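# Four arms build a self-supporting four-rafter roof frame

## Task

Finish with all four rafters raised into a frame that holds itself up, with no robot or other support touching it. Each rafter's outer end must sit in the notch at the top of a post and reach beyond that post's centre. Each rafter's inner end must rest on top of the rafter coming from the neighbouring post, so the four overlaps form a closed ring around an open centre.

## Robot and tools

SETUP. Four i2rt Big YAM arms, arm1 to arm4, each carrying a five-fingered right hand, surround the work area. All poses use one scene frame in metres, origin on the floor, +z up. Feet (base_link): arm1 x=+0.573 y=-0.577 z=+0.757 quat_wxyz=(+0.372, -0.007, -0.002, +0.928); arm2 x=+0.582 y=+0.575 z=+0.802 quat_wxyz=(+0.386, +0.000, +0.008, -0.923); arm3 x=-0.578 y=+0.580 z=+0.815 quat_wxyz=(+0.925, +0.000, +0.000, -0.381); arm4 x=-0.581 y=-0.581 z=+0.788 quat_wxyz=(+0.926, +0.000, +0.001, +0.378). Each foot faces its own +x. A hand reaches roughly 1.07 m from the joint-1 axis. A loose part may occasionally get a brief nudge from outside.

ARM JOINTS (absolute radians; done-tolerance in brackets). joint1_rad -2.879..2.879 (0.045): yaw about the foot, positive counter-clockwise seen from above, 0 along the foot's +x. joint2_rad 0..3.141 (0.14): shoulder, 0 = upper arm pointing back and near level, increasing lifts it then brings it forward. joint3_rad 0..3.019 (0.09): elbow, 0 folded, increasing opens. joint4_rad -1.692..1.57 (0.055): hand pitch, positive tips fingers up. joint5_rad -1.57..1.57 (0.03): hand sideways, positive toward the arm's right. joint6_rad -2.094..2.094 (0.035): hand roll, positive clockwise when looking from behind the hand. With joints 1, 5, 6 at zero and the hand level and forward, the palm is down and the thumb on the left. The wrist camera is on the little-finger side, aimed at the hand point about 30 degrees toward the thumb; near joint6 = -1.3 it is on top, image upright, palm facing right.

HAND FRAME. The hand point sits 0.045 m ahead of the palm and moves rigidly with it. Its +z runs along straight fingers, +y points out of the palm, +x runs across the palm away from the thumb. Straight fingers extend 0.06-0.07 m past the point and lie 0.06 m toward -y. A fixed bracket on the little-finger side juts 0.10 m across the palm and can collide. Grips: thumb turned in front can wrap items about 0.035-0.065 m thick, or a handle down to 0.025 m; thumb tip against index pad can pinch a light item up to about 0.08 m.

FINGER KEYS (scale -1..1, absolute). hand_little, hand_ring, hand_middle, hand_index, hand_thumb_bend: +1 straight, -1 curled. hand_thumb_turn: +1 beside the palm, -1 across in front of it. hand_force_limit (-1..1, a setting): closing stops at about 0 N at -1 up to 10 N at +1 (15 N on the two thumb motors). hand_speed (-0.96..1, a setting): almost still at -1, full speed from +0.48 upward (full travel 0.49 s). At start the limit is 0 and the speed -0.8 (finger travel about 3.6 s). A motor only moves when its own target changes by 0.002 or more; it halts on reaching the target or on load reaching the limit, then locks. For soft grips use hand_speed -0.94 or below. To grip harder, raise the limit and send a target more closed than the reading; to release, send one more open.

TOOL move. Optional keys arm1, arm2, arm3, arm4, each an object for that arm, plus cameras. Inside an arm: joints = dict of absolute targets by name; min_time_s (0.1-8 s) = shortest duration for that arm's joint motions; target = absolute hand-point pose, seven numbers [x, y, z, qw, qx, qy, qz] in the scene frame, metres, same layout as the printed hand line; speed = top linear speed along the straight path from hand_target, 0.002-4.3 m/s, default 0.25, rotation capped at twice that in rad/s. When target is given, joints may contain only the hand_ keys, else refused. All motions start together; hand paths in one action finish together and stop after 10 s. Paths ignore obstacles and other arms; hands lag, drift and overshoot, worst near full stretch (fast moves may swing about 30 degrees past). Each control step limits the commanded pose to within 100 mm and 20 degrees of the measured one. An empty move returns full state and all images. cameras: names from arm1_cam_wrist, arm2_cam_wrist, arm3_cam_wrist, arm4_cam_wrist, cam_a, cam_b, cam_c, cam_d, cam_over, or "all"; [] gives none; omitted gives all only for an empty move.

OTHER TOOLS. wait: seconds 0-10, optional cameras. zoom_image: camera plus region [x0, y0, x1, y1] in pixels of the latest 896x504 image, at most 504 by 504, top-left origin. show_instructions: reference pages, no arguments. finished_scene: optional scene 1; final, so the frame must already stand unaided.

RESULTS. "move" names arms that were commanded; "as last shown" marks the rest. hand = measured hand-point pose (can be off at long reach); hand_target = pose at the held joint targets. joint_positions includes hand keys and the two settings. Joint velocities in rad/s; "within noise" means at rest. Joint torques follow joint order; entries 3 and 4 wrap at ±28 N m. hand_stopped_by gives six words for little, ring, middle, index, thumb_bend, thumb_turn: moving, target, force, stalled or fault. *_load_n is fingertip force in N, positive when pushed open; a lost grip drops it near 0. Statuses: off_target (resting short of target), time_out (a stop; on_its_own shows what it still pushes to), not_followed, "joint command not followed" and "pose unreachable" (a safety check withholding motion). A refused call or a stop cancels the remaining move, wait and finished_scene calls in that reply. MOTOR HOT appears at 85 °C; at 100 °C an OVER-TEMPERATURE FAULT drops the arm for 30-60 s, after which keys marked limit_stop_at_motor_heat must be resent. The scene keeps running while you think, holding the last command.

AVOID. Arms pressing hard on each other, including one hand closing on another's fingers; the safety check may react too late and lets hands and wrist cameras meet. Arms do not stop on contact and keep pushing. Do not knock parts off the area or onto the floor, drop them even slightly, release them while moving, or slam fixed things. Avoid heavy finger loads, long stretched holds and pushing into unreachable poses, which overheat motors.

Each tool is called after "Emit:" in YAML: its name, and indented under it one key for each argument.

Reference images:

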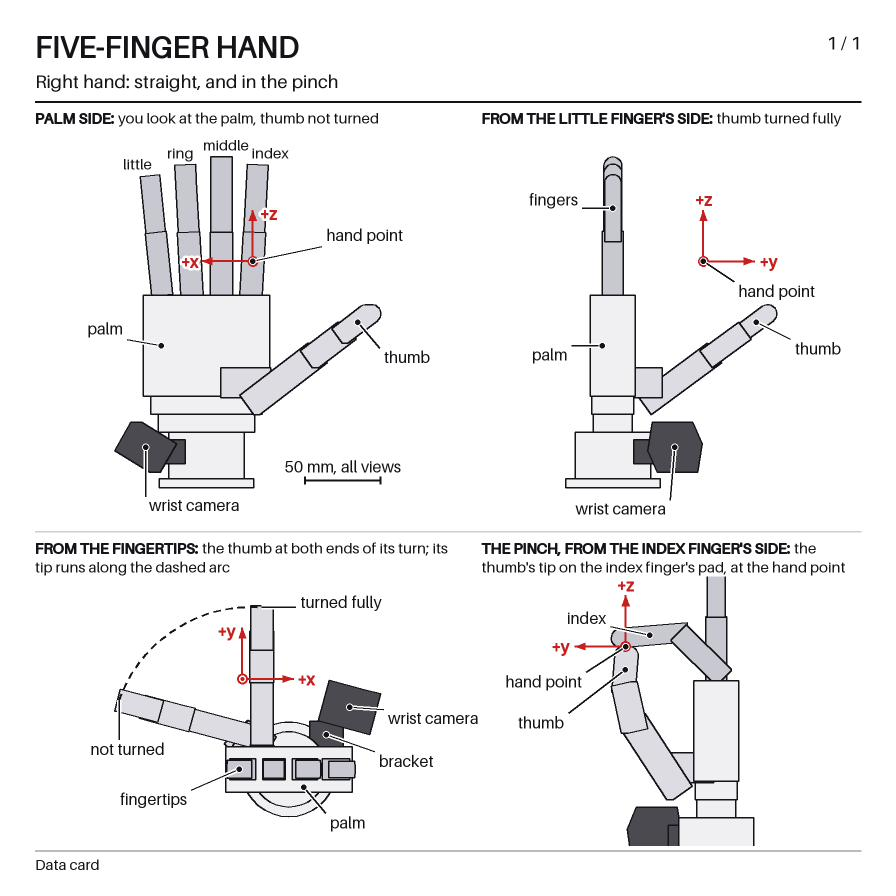

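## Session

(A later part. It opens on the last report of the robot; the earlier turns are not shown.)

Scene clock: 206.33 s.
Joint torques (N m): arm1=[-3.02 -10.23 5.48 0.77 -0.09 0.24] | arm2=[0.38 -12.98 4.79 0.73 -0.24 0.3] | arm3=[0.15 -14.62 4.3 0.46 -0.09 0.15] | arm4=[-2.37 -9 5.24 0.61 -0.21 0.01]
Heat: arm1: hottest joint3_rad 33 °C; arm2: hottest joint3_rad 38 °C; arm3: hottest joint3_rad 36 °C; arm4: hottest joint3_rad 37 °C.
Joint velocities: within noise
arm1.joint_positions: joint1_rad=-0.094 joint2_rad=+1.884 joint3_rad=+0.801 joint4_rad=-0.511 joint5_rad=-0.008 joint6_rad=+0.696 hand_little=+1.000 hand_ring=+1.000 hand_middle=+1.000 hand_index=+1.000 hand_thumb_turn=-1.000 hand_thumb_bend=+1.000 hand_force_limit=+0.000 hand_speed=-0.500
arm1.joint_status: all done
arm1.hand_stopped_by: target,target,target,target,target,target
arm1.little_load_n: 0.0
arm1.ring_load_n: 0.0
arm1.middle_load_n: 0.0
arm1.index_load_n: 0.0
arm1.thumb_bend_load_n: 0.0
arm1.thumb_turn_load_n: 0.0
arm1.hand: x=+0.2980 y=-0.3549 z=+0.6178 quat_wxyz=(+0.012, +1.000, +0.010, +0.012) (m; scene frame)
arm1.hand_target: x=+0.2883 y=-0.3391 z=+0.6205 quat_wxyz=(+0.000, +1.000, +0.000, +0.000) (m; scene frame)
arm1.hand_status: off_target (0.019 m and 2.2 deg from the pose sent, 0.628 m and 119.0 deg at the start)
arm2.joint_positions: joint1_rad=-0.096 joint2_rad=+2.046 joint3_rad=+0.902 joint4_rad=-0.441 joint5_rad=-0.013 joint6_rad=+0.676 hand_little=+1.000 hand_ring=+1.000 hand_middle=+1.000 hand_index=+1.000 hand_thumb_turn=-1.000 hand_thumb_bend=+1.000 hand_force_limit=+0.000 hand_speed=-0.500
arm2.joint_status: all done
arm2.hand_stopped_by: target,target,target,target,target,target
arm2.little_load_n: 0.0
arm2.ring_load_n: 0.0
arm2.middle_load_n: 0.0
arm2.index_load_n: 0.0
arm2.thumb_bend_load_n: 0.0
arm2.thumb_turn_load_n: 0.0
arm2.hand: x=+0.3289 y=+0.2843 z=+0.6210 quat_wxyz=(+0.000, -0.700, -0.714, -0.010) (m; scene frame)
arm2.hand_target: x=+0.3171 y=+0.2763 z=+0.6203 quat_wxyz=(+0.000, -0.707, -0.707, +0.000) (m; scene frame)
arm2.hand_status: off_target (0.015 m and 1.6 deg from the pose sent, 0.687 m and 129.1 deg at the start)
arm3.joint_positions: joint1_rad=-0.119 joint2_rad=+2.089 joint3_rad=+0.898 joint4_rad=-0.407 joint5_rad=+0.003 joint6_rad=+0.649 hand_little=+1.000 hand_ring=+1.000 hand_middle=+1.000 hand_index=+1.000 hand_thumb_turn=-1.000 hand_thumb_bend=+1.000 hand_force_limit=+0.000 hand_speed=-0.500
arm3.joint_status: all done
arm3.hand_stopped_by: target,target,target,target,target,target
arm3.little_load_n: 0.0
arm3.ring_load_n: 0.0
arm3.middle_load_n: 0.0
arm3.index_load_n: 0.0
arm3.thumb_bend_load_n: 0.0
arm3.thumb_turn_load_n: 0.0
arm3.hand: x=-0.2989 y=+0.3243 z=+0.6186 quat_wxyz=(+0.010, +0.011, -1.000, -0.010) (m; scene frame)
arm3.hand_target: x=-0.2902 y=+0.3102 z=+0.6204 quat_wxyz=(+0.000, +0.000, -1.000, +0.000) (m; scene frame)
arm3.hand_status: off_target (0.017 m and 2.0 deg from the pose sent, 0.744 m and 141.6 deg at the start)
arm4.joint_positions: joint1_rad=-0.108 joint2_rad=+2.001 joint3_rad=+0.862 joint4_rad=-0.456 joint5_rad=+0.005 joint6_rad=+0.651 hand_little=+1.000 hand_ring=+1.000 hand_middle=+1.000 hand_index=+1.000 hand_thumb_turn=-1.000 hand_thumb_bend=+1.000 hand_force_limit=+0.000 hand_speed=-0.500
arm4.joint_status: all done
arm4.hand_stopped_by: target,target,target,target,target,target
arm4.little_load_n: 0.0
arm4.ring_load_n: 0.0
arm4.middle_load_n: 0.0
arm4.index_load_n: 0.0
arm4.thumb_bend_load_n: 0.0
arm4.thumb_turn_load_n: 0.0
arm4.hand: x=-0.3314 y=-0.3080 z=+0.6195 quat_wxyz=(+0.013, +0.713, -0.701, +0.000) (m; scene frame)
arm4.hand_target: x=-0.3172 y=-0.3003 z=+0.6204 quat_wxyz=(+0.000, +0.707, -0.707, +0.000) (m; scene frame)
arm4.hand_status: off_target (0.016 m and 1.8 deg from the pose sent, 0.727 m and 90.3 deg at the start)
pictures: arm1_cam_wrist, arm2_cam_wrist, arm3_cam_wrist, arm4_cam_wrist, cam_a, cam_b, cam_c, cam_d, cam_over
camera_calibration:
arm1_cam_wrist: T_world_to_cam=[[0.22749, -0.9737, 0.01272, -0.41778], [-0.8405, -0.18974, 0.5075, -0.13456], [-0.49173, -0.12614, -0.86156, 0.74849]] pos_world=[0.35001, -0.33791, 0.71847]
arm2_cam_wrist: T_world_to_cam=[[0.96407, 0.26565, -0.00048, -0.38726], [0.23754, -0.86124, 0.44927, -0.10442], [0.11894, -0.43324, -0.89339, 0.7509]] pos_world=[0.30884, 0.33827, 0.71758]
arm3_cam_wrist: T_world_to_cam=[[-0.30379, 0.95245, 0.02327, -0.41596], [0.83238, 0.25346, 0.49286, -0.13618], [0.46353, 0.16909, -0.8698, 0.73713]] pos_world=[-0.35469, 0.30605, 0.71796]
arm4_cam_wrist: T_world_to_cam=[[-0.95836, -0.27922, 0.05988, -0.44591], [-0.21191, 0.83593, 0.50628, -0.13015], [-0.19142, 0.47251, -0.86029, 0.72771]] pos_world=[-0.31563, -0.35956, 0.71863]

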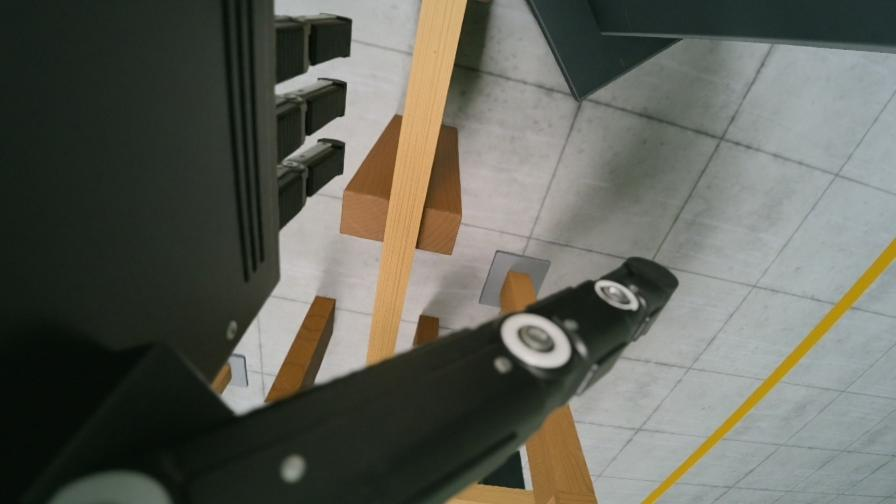

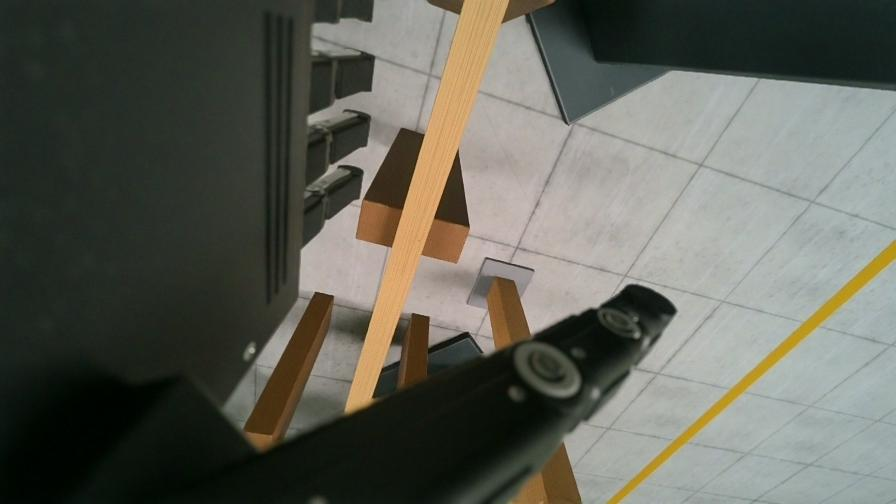

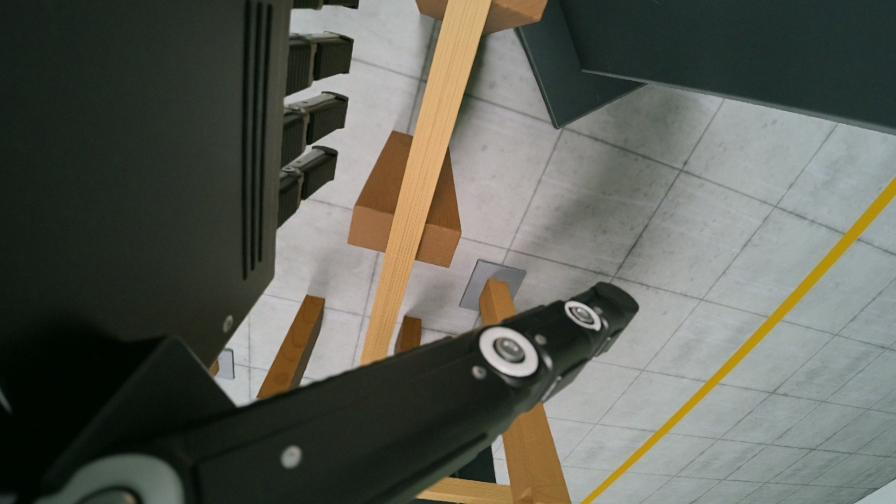

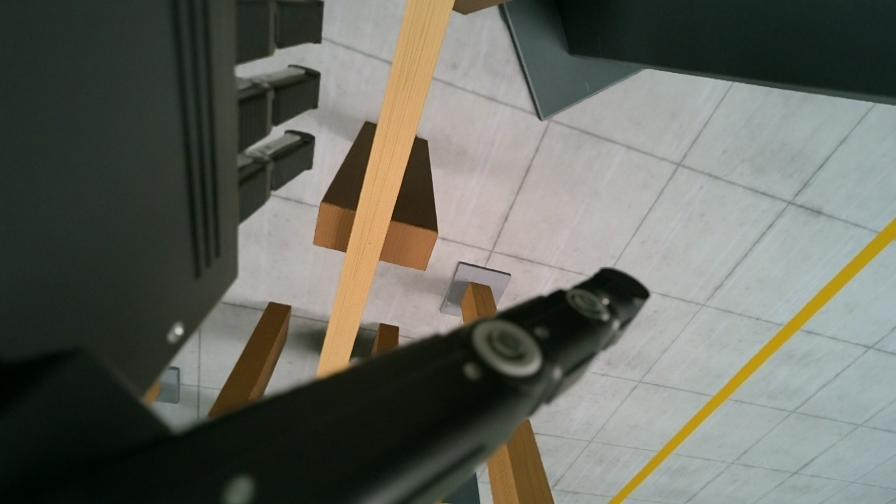

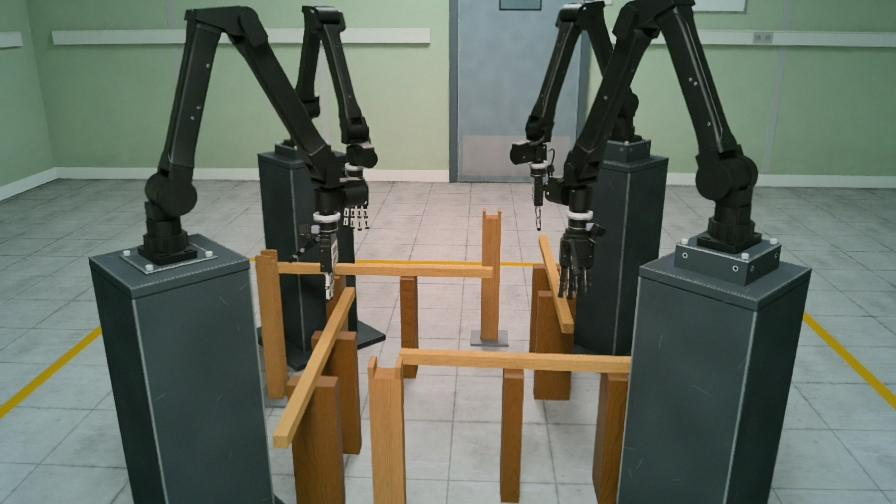

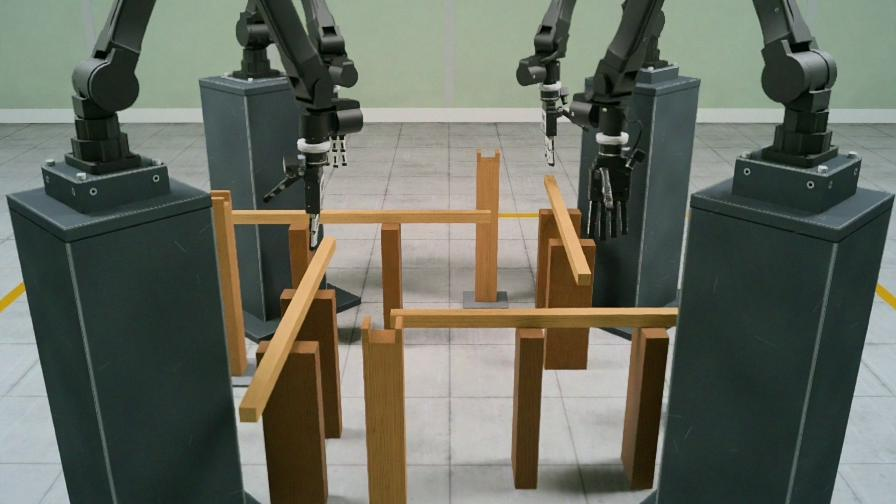

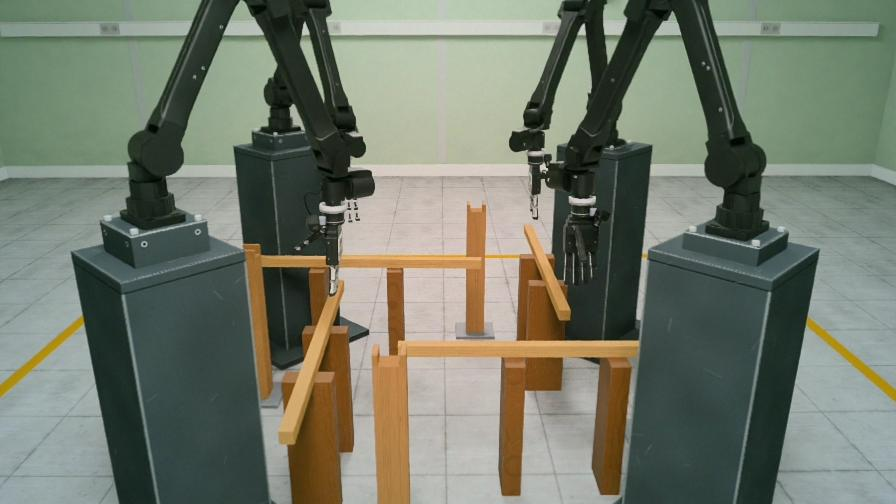

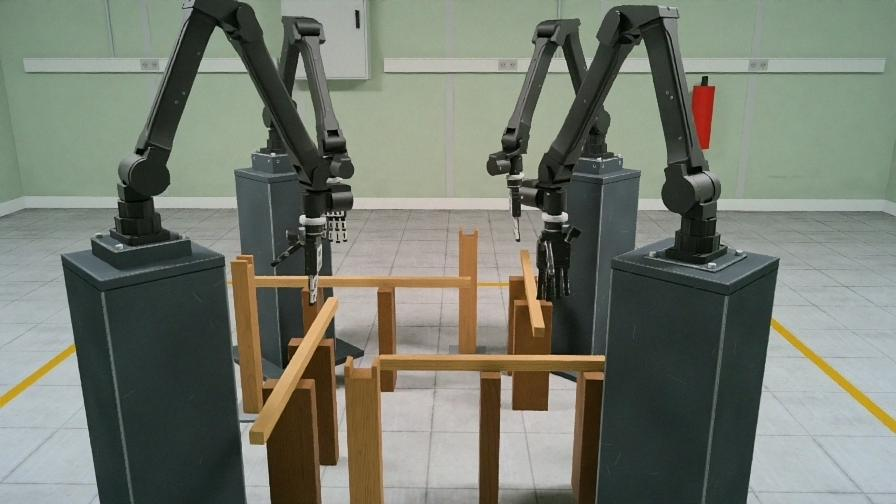

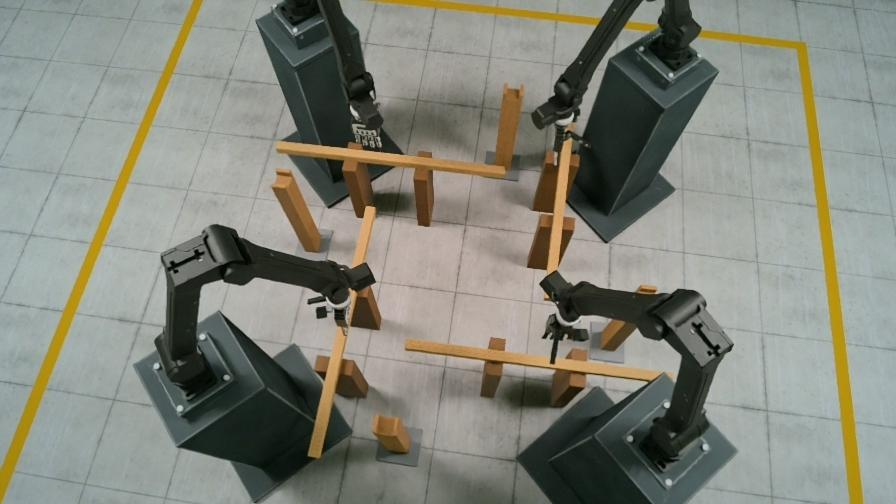

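Emit:
move:
  arm1: {"target":[0.248,-0.333,0.503,-0.012,1,-0.010,-0.012],"speed":0.2}
  arm2: {"target":[0.317,0.239,0.50,0,0.714,0.700,-0.010],"speed":0.2}
  arm3: {"target":[-0.251,0.316,0.502,0.010,0.011,1,-0.010],"speed":0.2}
  arm4: {"target":[-0.309,-0.262,0.501,-0.013,0.701,-0.7135,0],"speed":0.2}
  cameras: ["all"]

Scene clock: 338.63 s.
Joint torques (N m): arm1=[-1.38 -13.39 3.64 0.92 -0.03 0.22] | arm2=[1.14 -14.97 2.89 0.91 -0.21 0.25] | arm3=[1.61 -16.26 2.71 0.72 0.02 0.12] | arm4=[-1.26 -10.75 3.33 0.79 -0.18 0]
Heat: arm1: hottest joint1_rad 31 °C; arm2: hottest joint3_rad 35 °C; arm3: hottest joint1_rad 33 °C; arm4: hottest joint2_rad 35 °C.
move: arm1 off_target; arm2 done; arm3 off_target; arm4 off_target
Joint velocities: within noise
arm1.joint_positions: joint1_rad=-0.048 joint2_rad=+2.233 joint3_rad=+0.923 joint4_rad=-0.244 joint5_rad=-0.009 joint6_rad=+0.780 hand_little=+1.000 hand_ring=+1.000 hand_middle=+1.000 hand_index=+1.000 hand_thumb_turn=-1.000 hand_thumb_bend=+1.000 hand_force_limit=+0.000 hand_speed=-0.500
arm1.joint_status: not commanded
arm1.hand_stopped_by: target,target,target,target,target,target
arm1.little_load_n: 0.0
arm1.ring_load_n: 0.0
arm1.middle_load_n: 0.0
arm1.index_load_n: 0.0
arm1.thumb_bend_load_n: 0.0
arm1.thumb_turn_load_n: 0.0
arm1.hand: x=+0.2601 y=-0.3401 z=+0.5022 quat_wxyz=(-0.002, +1.000, -0.009, -0.002)
arm1.hand_target: x=+0.2480 y=-0.3330 z=+0.5034 quat_wxyz=(-0.012, +1.000, -0.010, -0.012)
arm1.hand_status: off_target (0.014 m and 1.6 deg from the pose sent, 0.127 m and 4.5 deg at the start)
arm2.joint_positions: joint1_rad=-0.040 joint2_rad=+2.380 joint3_rad=+1.055 joint4_rad=-0.234 joint5_rad=-0.014 joint6_rad=+0.763 hand_little=+1.000 hand_ring=+1.000 hand_middle=+1.000 hand_index=+1.000 hand_thumb_turn=-1.000 hand_thumb_bend=+1.000 hand_force_limit=+0.000 hand_speed=-0.500
arm2.joint_status: not commanded
arm2.hand_stopped_by: target,target,target,target,target,target
arm2.little_load_n: 0.0
arm2.ring_load_n: 0.0
arm2.middle_load_n: 0.0
arm2.index_load_n: 0.0
arm2.thumb_bend_load_n: 0.0
arm2.thumb_turn_load_n: 0.0
arm2.hand: x=+0.3216 y=+0.2473 z=+0.5035 quat_wxyz=(+0.001, -0.711, -0.703, +0.003)
arm2.hand_target: x=+0.3170 y=+0.2391 z=+0.5003 quat_wxyz=(+0.000, -0.714, -0.700, +0.010)
arm2.hand_status: done (0.010 m and 1.0 deg from the pose sent, 0.130 m and 3.2 deg at the start)
arm3.joint_positions: joint1_rad=-0.057 joint2_rad=+2.417 joint3_rad=+1.041 joint4_rad=-0.188 joint5_rad=+0.001 joint6_rad=+0.748 hand_little=+1.000 hand_ring=+1.000 hand_middle=+1.000 hand_index=+1.000 hand_thumb_turn=-1.000 hand_thumb_bend=+1.000 hand_force_limit=+0.000 hand_speed=-0.500
arm3.joint_status: not commanded
arm3.hand_stopped_by: target,target,target,target,target,target
arm3.little_load_n: 0.0
arm3.ring_load_n: 0.0
arm3.middle_load_n: 0.0
arm3.index_load_n: 0.0
arm3.thumb_bend_load_n: 0.0
arm3.thumb_turn_load_n: 0.0
arm3.hand: x=-0.2614 y=+0.3219 z=+0.5027 quat_wxyz=(-0.002, -0.008, -1.000, +0.003)
arm3.hand_target: x=-0.2510 y=+0.3160 z=+0.5023 quat_wxyz=(-0.010, -0.011, -1.000, +0.010)
arm3.hand_status: off_target (0.012 m and 1.3 deg from the pose sent, 0.126 m and 4.0 deg at the start)
arm4.joint_positions: joint1_rad=-0.069 joint2_rad=+2.344 joint3_rad=+1.016 joint4_rad=-0.234 joint5_rad=+0.002 joint6_rad=+0.723 hand_little=+1.000 hand_ring=+1.000 hand_middle=+1.000 hand_index=+1.000 hand_thumb_turn=-1.000 hand_thumb_bend=+1.000 hand_force_limit=+0.000 hand_speed=-0.500
arm4.joint_status: not commanded
arm4.hand_stopped_by: target,target,target,target,target,target
arm4.little_load_n: 0.0
arm4.ring_load_n: 0.0
arm4.middle_load_n: 0.0
arm4.index_load_n: 0.0
arm4.thumb_bend_load_n: 0.0
arm4.thumb_turn_load_n: 0.0
arm4.hand: x=-0.3144 y=-0.2717 z=+0.5027 quat_wxyz=(-0.003, +0.701, -0.713, +0.001)
arm4.hand_target: x=-0.3090 y=-0.2621 z=+0.5012 quat_wxyz=(-0.013, +0.701, -0.713, +0.000)
arm4.hand_status: off_target (0.011 m and 1.1 deg from the pose sent, 0.129 m and 3.6 deg at the start)
pictures: arm1_cam_wrist, arm2_cam_wrist, arm3_cam_wrist, arm4_cam_wrist, cam_a, cam_b, cam_c, cam_d, cam_over
arm1_cam_wrist: T_world_to_cam=[[0.19, -0.98154, -0.02187, -0.36889], [-0.83347, -0.17303, 0.52478, -0.10983], [-0.51888, -0.08148, -0.85096, 0.64908]] pos_world=[0.31534, -0.3282, 0.60191]
arm2_cam_wrist: T_world_to_cam=[[0.97151, 0.23593, -0.02244, -0.35453], [0.2196, -0.86055, 0.45959, -0.08138], [0.08912, -0.45142, -0.88785, 0.64207]] pos_world=[0.30507, 0.30345, 0.59951]
arm3_cam_wrist: T_world_to_cam=[[-0.26849, 0.96325, -0.00834, -0.37797], [0.82986, 0.23569, 0.50576, -0.11113], [0.48913, 0.12886, -0.86264, 0.63539]] pos_world=[-0.32005, 0.30839, 0.60116]
arm4_cam_wrist: T_world_to_cam=[[-0.96862, -0.24665, 0.0307, -0.39223], [-0.19524, 0.83148, 0.52011, -0.10072], [-0.15381, 0.49779, -0.85355, 0.6287]] pos_world=[-0.30289, -0.32596, 0.60105]

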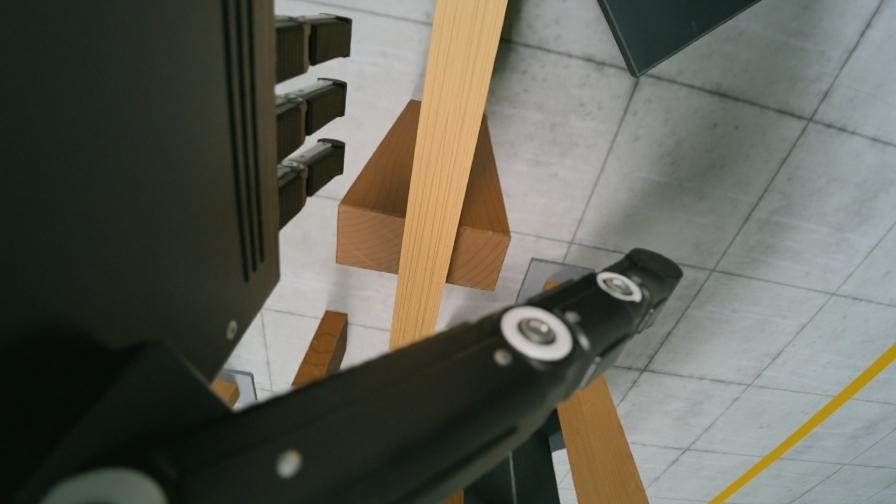

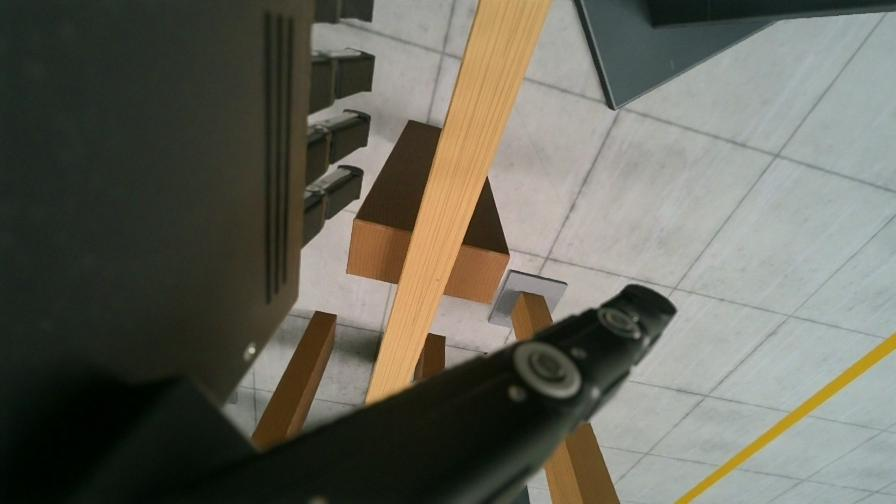

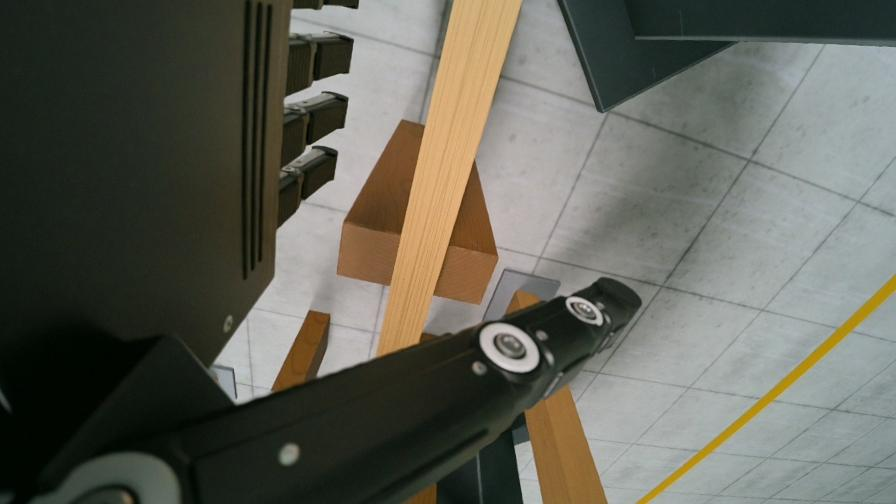

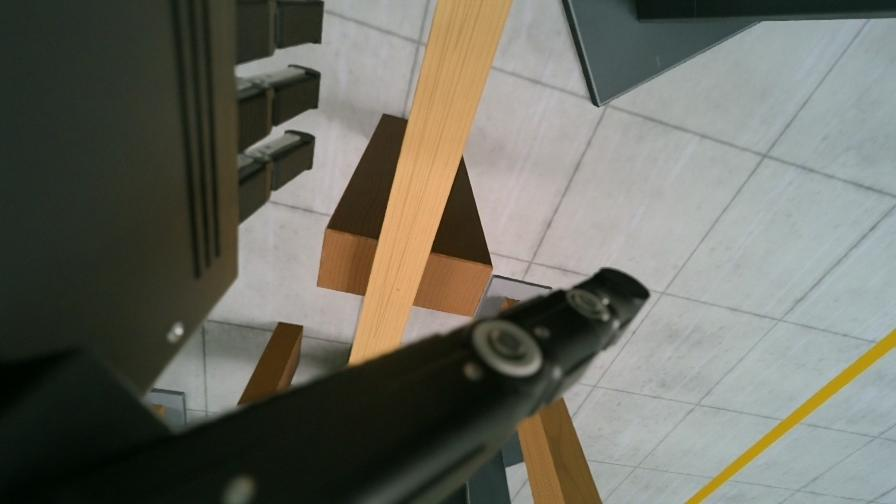

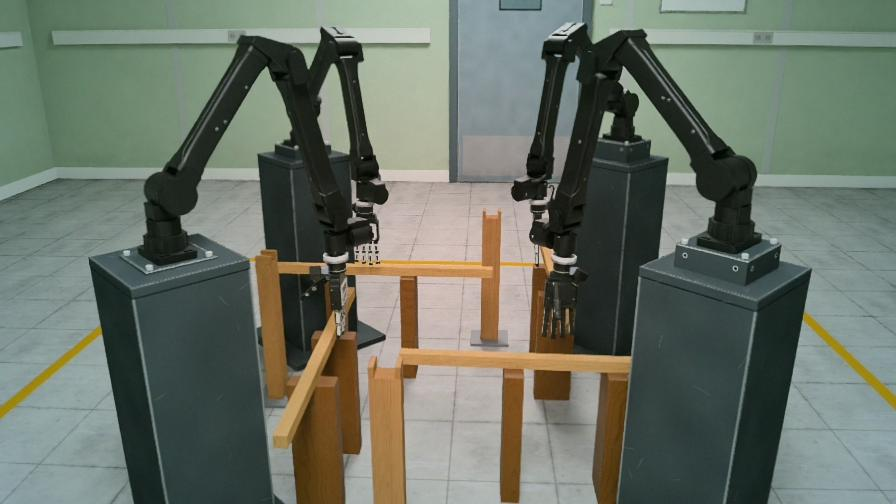

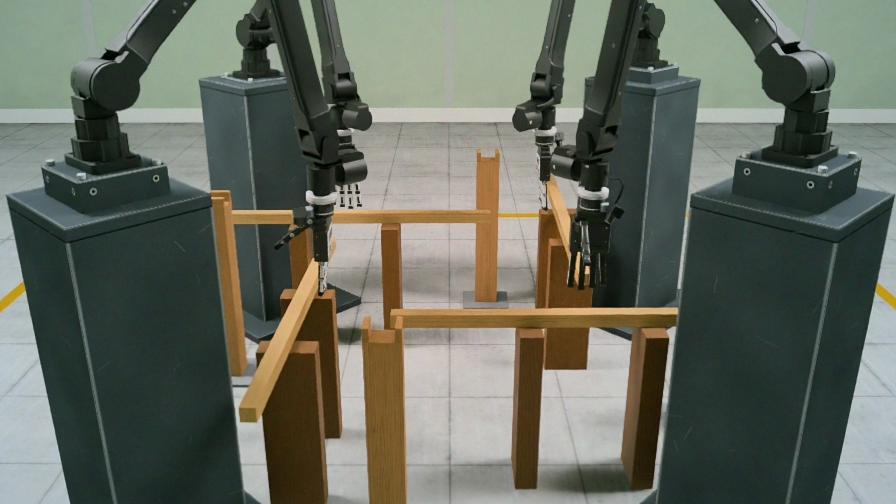

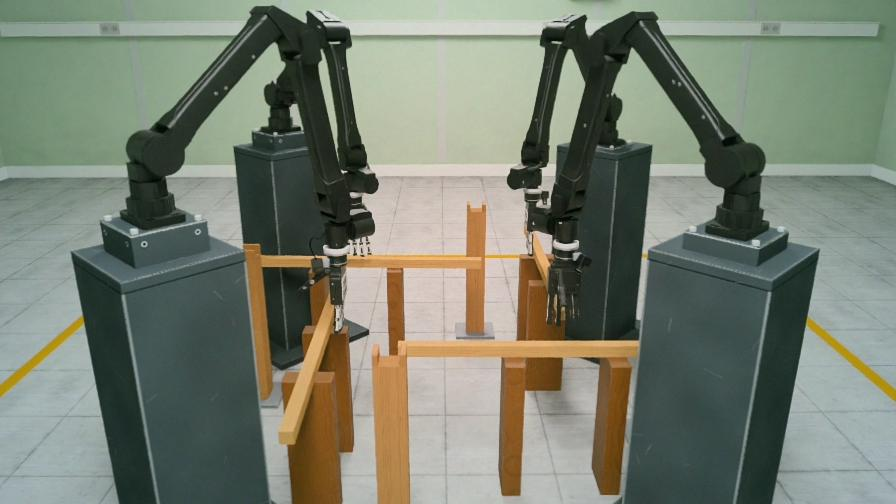

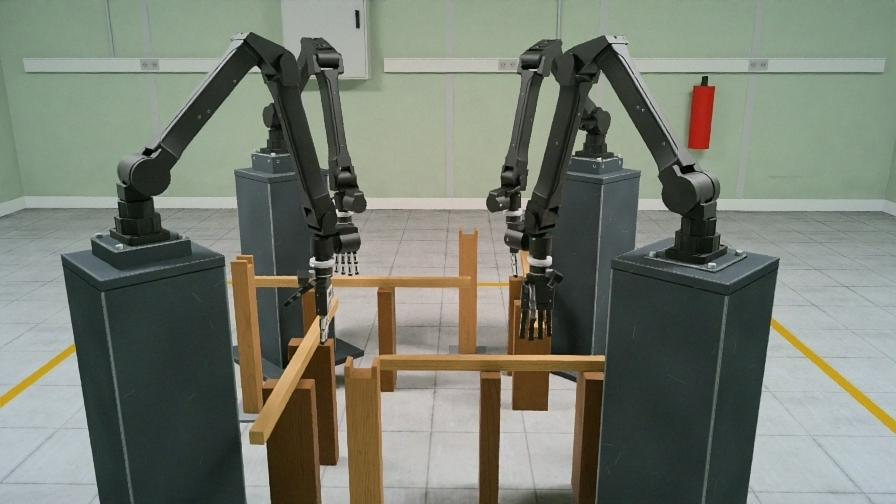

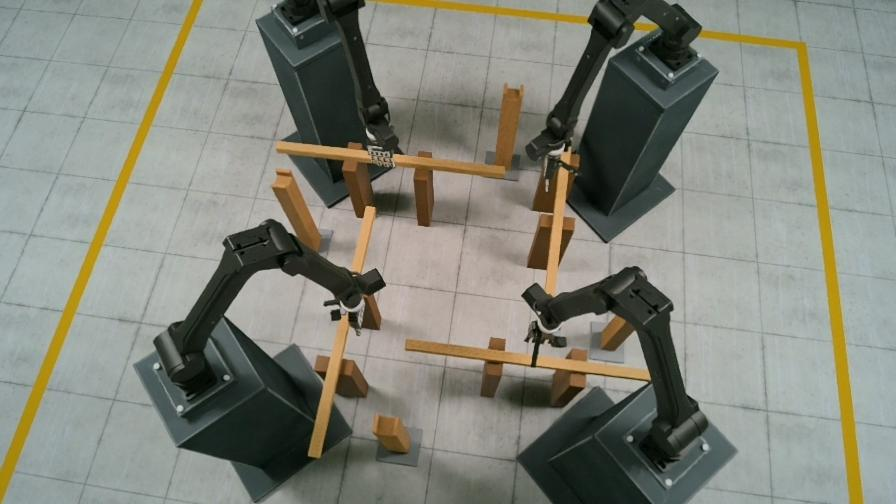

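Emit:
move:
  arm1: {"target":[0.246,-0.339,0.411,-0.010,1,-0.001,-0.010],"speed":0.12}
  arm2: {"target":[0.327,0.239,0.407,0,0.710,0.704,-0.008],"speed":0.12}
  arm3: {"target":[-0.250,0.326,0.41,0.008,0.003,1,-0.007],"speed":0.12}
  arm4: {"target":[-0.321,-0.260,0.409,-0.010,0.707,-0.707,0],"speed":0.12}
  cameras: ["all"]

Scene clock: 405.53 s.
Joint torques (N m): arm1=[-1.38 -13.68 2.25 1.02 -0.07 0.23] | arm2=[1.38 -15.27 1.66 0.91 -0.19 0.3] | arm3=[1.67 -16.32 1.66 0.49 -0.11 0.09] | arm4=[-1.14 -11.05 2 0.72 -0.17 0]
Heat: arm1: hottest joint1_rad 31 °C; arm2: hottest joint3_rad 34 °C; arm3: hottest joint1_rad 33 °C; arm4: hottest joint2_rad 35 °C.
move: arm1 done; arm2 done; arm3 done; arm4 done
Joint velocities: within noise
arm1.joint_positions: joint1_rad=-0.035 joint2_rad=+2.485 joint3_rad=+1.037 joint4_rad=-0.104 joint5_rad=-0.009 joint6_rad=+0.781 hand_little=+1.000 hand_ring=+1.000 hand_middle=+1.000 hand_index=+1.000 hand_thumb_turn=-1.000 hand_thumb_bend=+1.000 hand_force_limit=+0.000 hand_speed=-0.500
arm1.joint_status: not commanded
arm1.hand_stopped_by: target,target,target,target,target,target
arm1.little_load_n: 0.0
arm1.ring_load_n: 0.0
arm1.middle_load_n: 0.0
arm1.index_load_n: 0.0
arm1.thumb_bend_load_n: 0.0
arm1.thumb_turn_load_n: 0.0
arm1.hand: x=+0.2554 y=-0.3414 z=+0.4125 quat_wxyz=(-0.003, +1.000, -0.003, -0.003)
arm1.hand_target: x=+0.2459 y=-0.3389 z=+0.4112 quat_wxyz=(-0.010, +1.000, -0.001, -0.010)
arm1.hand_status: done (0.010 m and 1.1 deg from the pose sent, 0.092 m and 1.6 deg at the start)
arm2.joint_positions: joint1_rad=-0.024 joint2_rad=+2.619 joint3_rad=+1.181 joint4_rad=-0.116 joint5_rad=-0.014 joint6_rad=+0.771 hand_little=+1.000 hand_ring=+1.000 hand_middle=+1.000 hand_index=+1.000 hand_thumb_turn=-1.000 hand_thumb_bend=+1.000 hand_force_limit=+0.000 hand_speed=-0.500
arm2.joint_status: not commanded
arm2.hand_stopped_by: target,target,target,target,target,target
arm2.little_load_n: 0.0
arm2.ring_load_n: 0.0
arm2.middle_load_n: 0.0
arm2.index_load_n: 0.0
arm2.thumb_bend_load_n: 0.0
arm2.thumb_turn_load_n: 0.5
arm2.hand: x=+0.3260 y=+0.2437 z=+0.4131 quat_wxyz=(+0.001, -0.708, -0.706, +0.005)
arm2.hand_target: x=+0.3271 y=+0.2392 z=+0.4071 quat_wxyz=(+0.000, -0.710, -0.704, +0.008)
arm2.hand_status: done (0.008 m and 0.4 deg from the pose sent, 0.097 m and 0.7 deg at the start)
arm3.joint_positions: joint1_rad=-0.043 joint2_rad=+2.657 joint3_rad=+1.178 joint4_rad=-0.084 joint5_rad=+0.001 joint6_rad=+0.750 hand_little=+1.000 hand_ring=+1.000 hand_middle=+1.000 hand_index=+1.000 hand_thumb_turn=-1.000 hand_thumb_bend=+1.000 hand_force_limit=+0.000 hand_speed=-0.500
arm3.joint_status: not commanded
arm3.hand_stopped_by: target,target,target,target,target,target
arm3.little_load_n: 0.0
arm3.ring_load_n: 0.0
arm3.middle_load_n: 0.0
arm3.index_load_n: 0.0
arm3.thumb_bend_load_n: -0.5
arm3.thumb_turn_load_n: 0.0
arm3.hand: x=-0.2579 y=+0.3266 z=+0.4131 quat_wxyz=(-0.002, -0.002, -1.000, +0.003)
arm3.hand_target: x=-0.2500 y=+0.3259 z=+0.4102 quat_wxyz=(-0.008, -0.003, -1.000, +0.007)
arm3.hand_status: done (0.009 m and 0.8 deg from the pose sent, 0.093 m and 1.0 deg at the start)
arm4.joint_positions: joint1_rad=-0.050 joint2_rad=+2.585 joint3_rad=+1.134 joint4_rad=-0.109 joint5_rad=+0.002 joint6_rad=+0.729 hand_little=+1.000 hand_ring=+1.000 hand_middle=+1.000 hand_index=+1.000 hand_thumb_turn=-1.000 hand_thumb_bend=+1.000 hand_force_limit=+0.000 hand_speed=-0.500
arm4.joint_status: not commanded
arm4.hand_stopped_by: target,target,target,target,target,target
arm4.little_load_n: 0.0
arm4.ring_load_n: 0.0
arm4.middle_load_n: 0.0
arm4.index_load_n: 0.0
arm4.thumb_bend_load_n: -0.5
arm4.thumb_turn_load_n: 0.0
arm4.hand: x=-0.3213 y=-0.2668 z=+0.4130 quat_wxyz=(-0.005, +0.706, -0.708, +0.001)
arm4.hand_target: x=-0.3212 y=-0.2602 z=+0.4091 quat_wxyz=(-0.010, +0.707, -0.707, +0.000)
arm4.hand_status: done (0.008 m and 0.6 deg from the pose sent, 0.095 m and 1.2 deg at the start)
pictures: arm1_cam_wrist, arm2_cam_wrist, arm3_cam_wrist, arm4_cam_wrist, cam_a, cam_b, cam_c, cam_d, cam_over
arm1_cam_wrist: T_world_to_cam=[[0.20231, -0.97903, -0.0239, -0.37263], [-0.83025, -0.18441, 0.526, -0.07203], [-0.51938, -0.08657, -0.85015, 0.56829]] pos_world=[0.31073, -0.32891, 0.51211]
arm2_cam_wrist: T_world_to_cam=[[0.96939, 0.24403, -0.0271, -0.35934], [0.22862, -0.85687, 0.46206, -0.04883], [0.08954, -0.45411, -0.88643, 0.55976]] pos_world=[0.30939, 0.30005, 0.50901]
arm3_cam_wrist: T_world_to_cam=[[-0.28026, 0.95988, -0.00932, -0.38387], [0.82654, 0.24624, 0.50617, -0.07433], [0.48815, 0.13415, -0.86238, 0.55372]] pos_world=[-0.31644, 0.31249, 0.51156]
arm4_cam_wrist: T_world_to_cam=[[-0.96499, -0.26077, 0.02827, -0.39645], [-0.20837, 0.82759, 0.52123, -0.06518], [-0.15931, 0.49709, -0.85295, 0.54642]] pos_world=[-0.3091, -0.32106, 0.51125]

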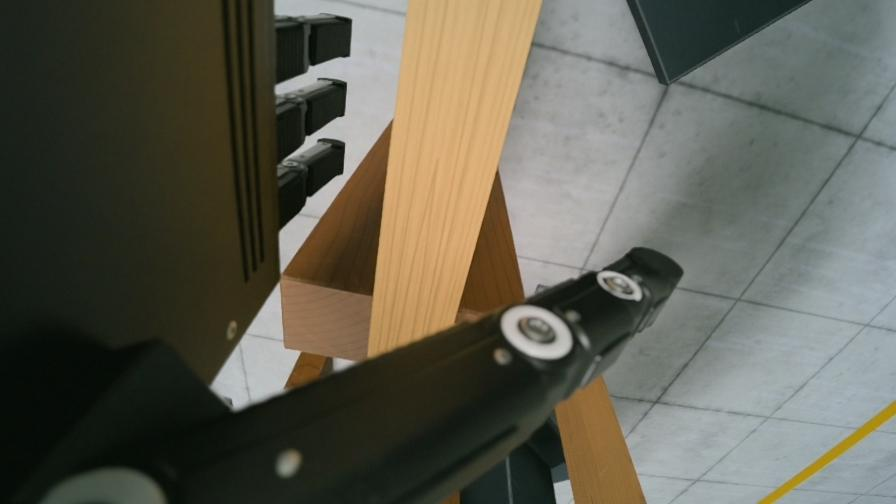

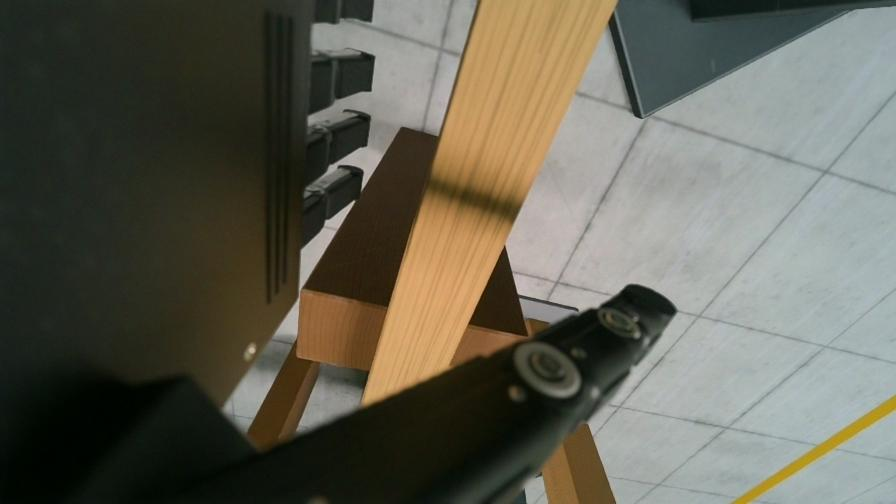

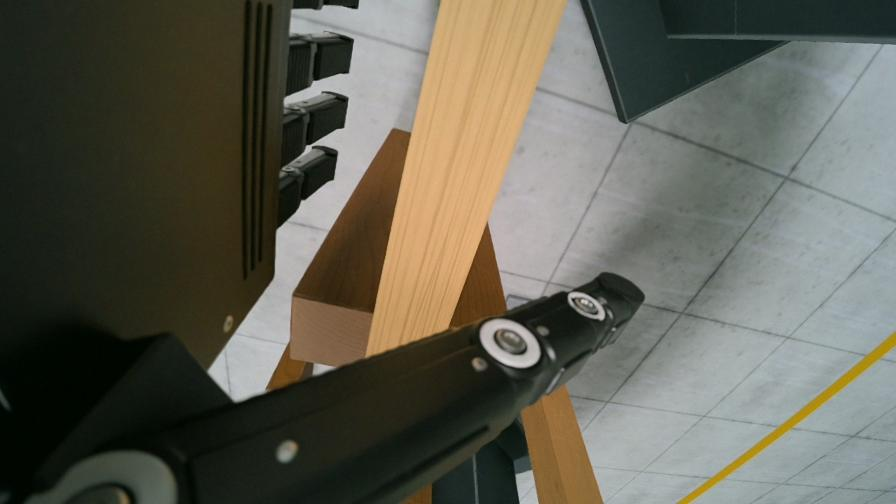

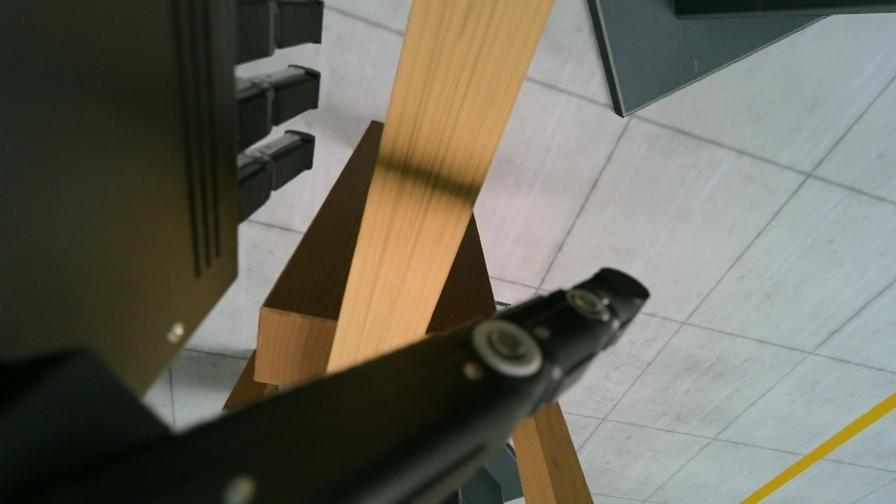

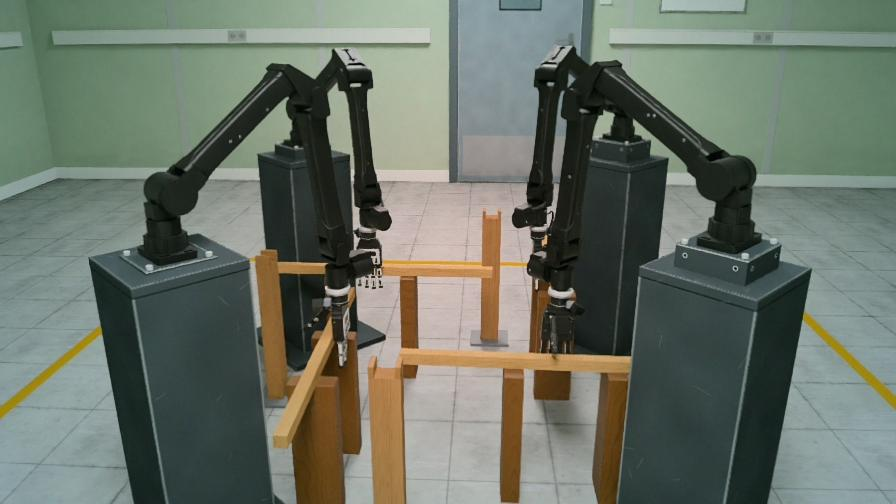

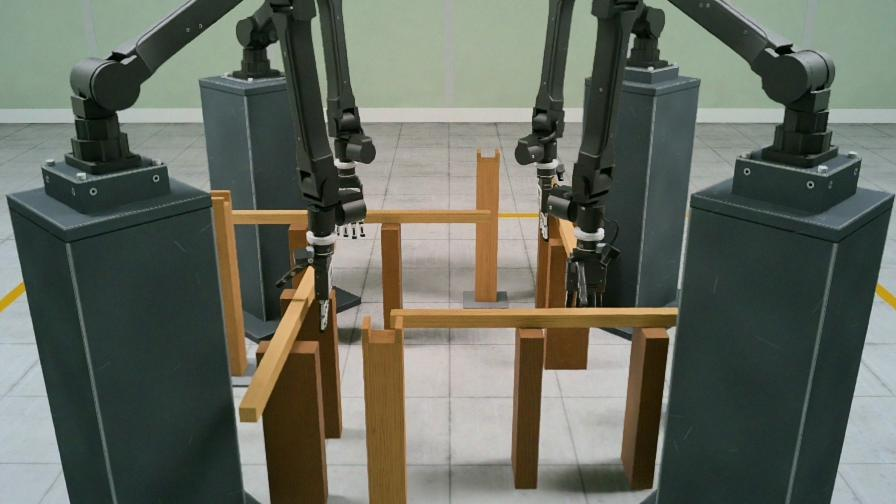

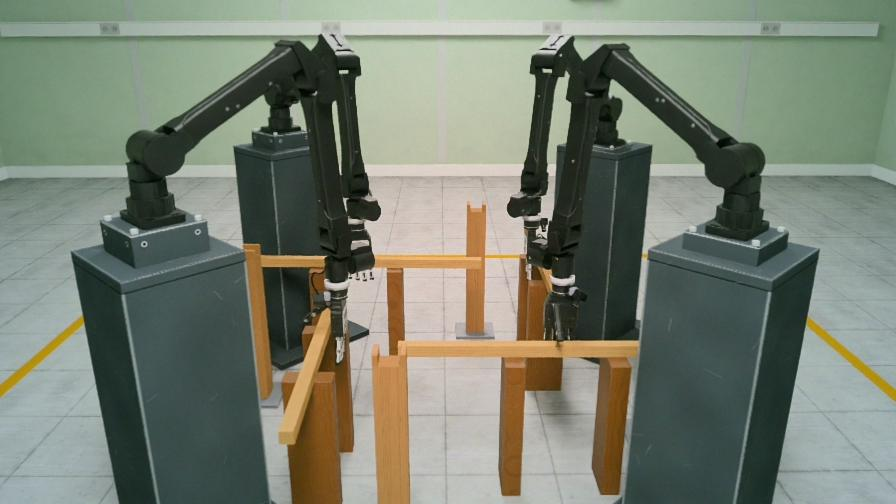

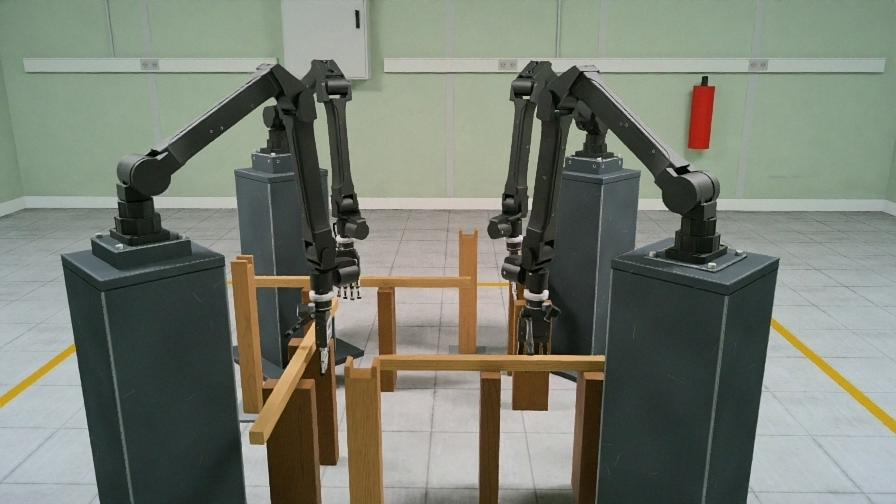

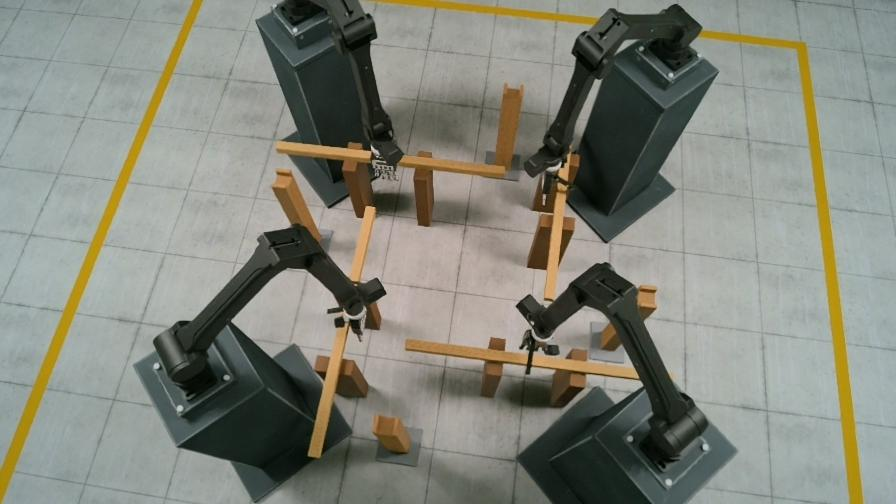

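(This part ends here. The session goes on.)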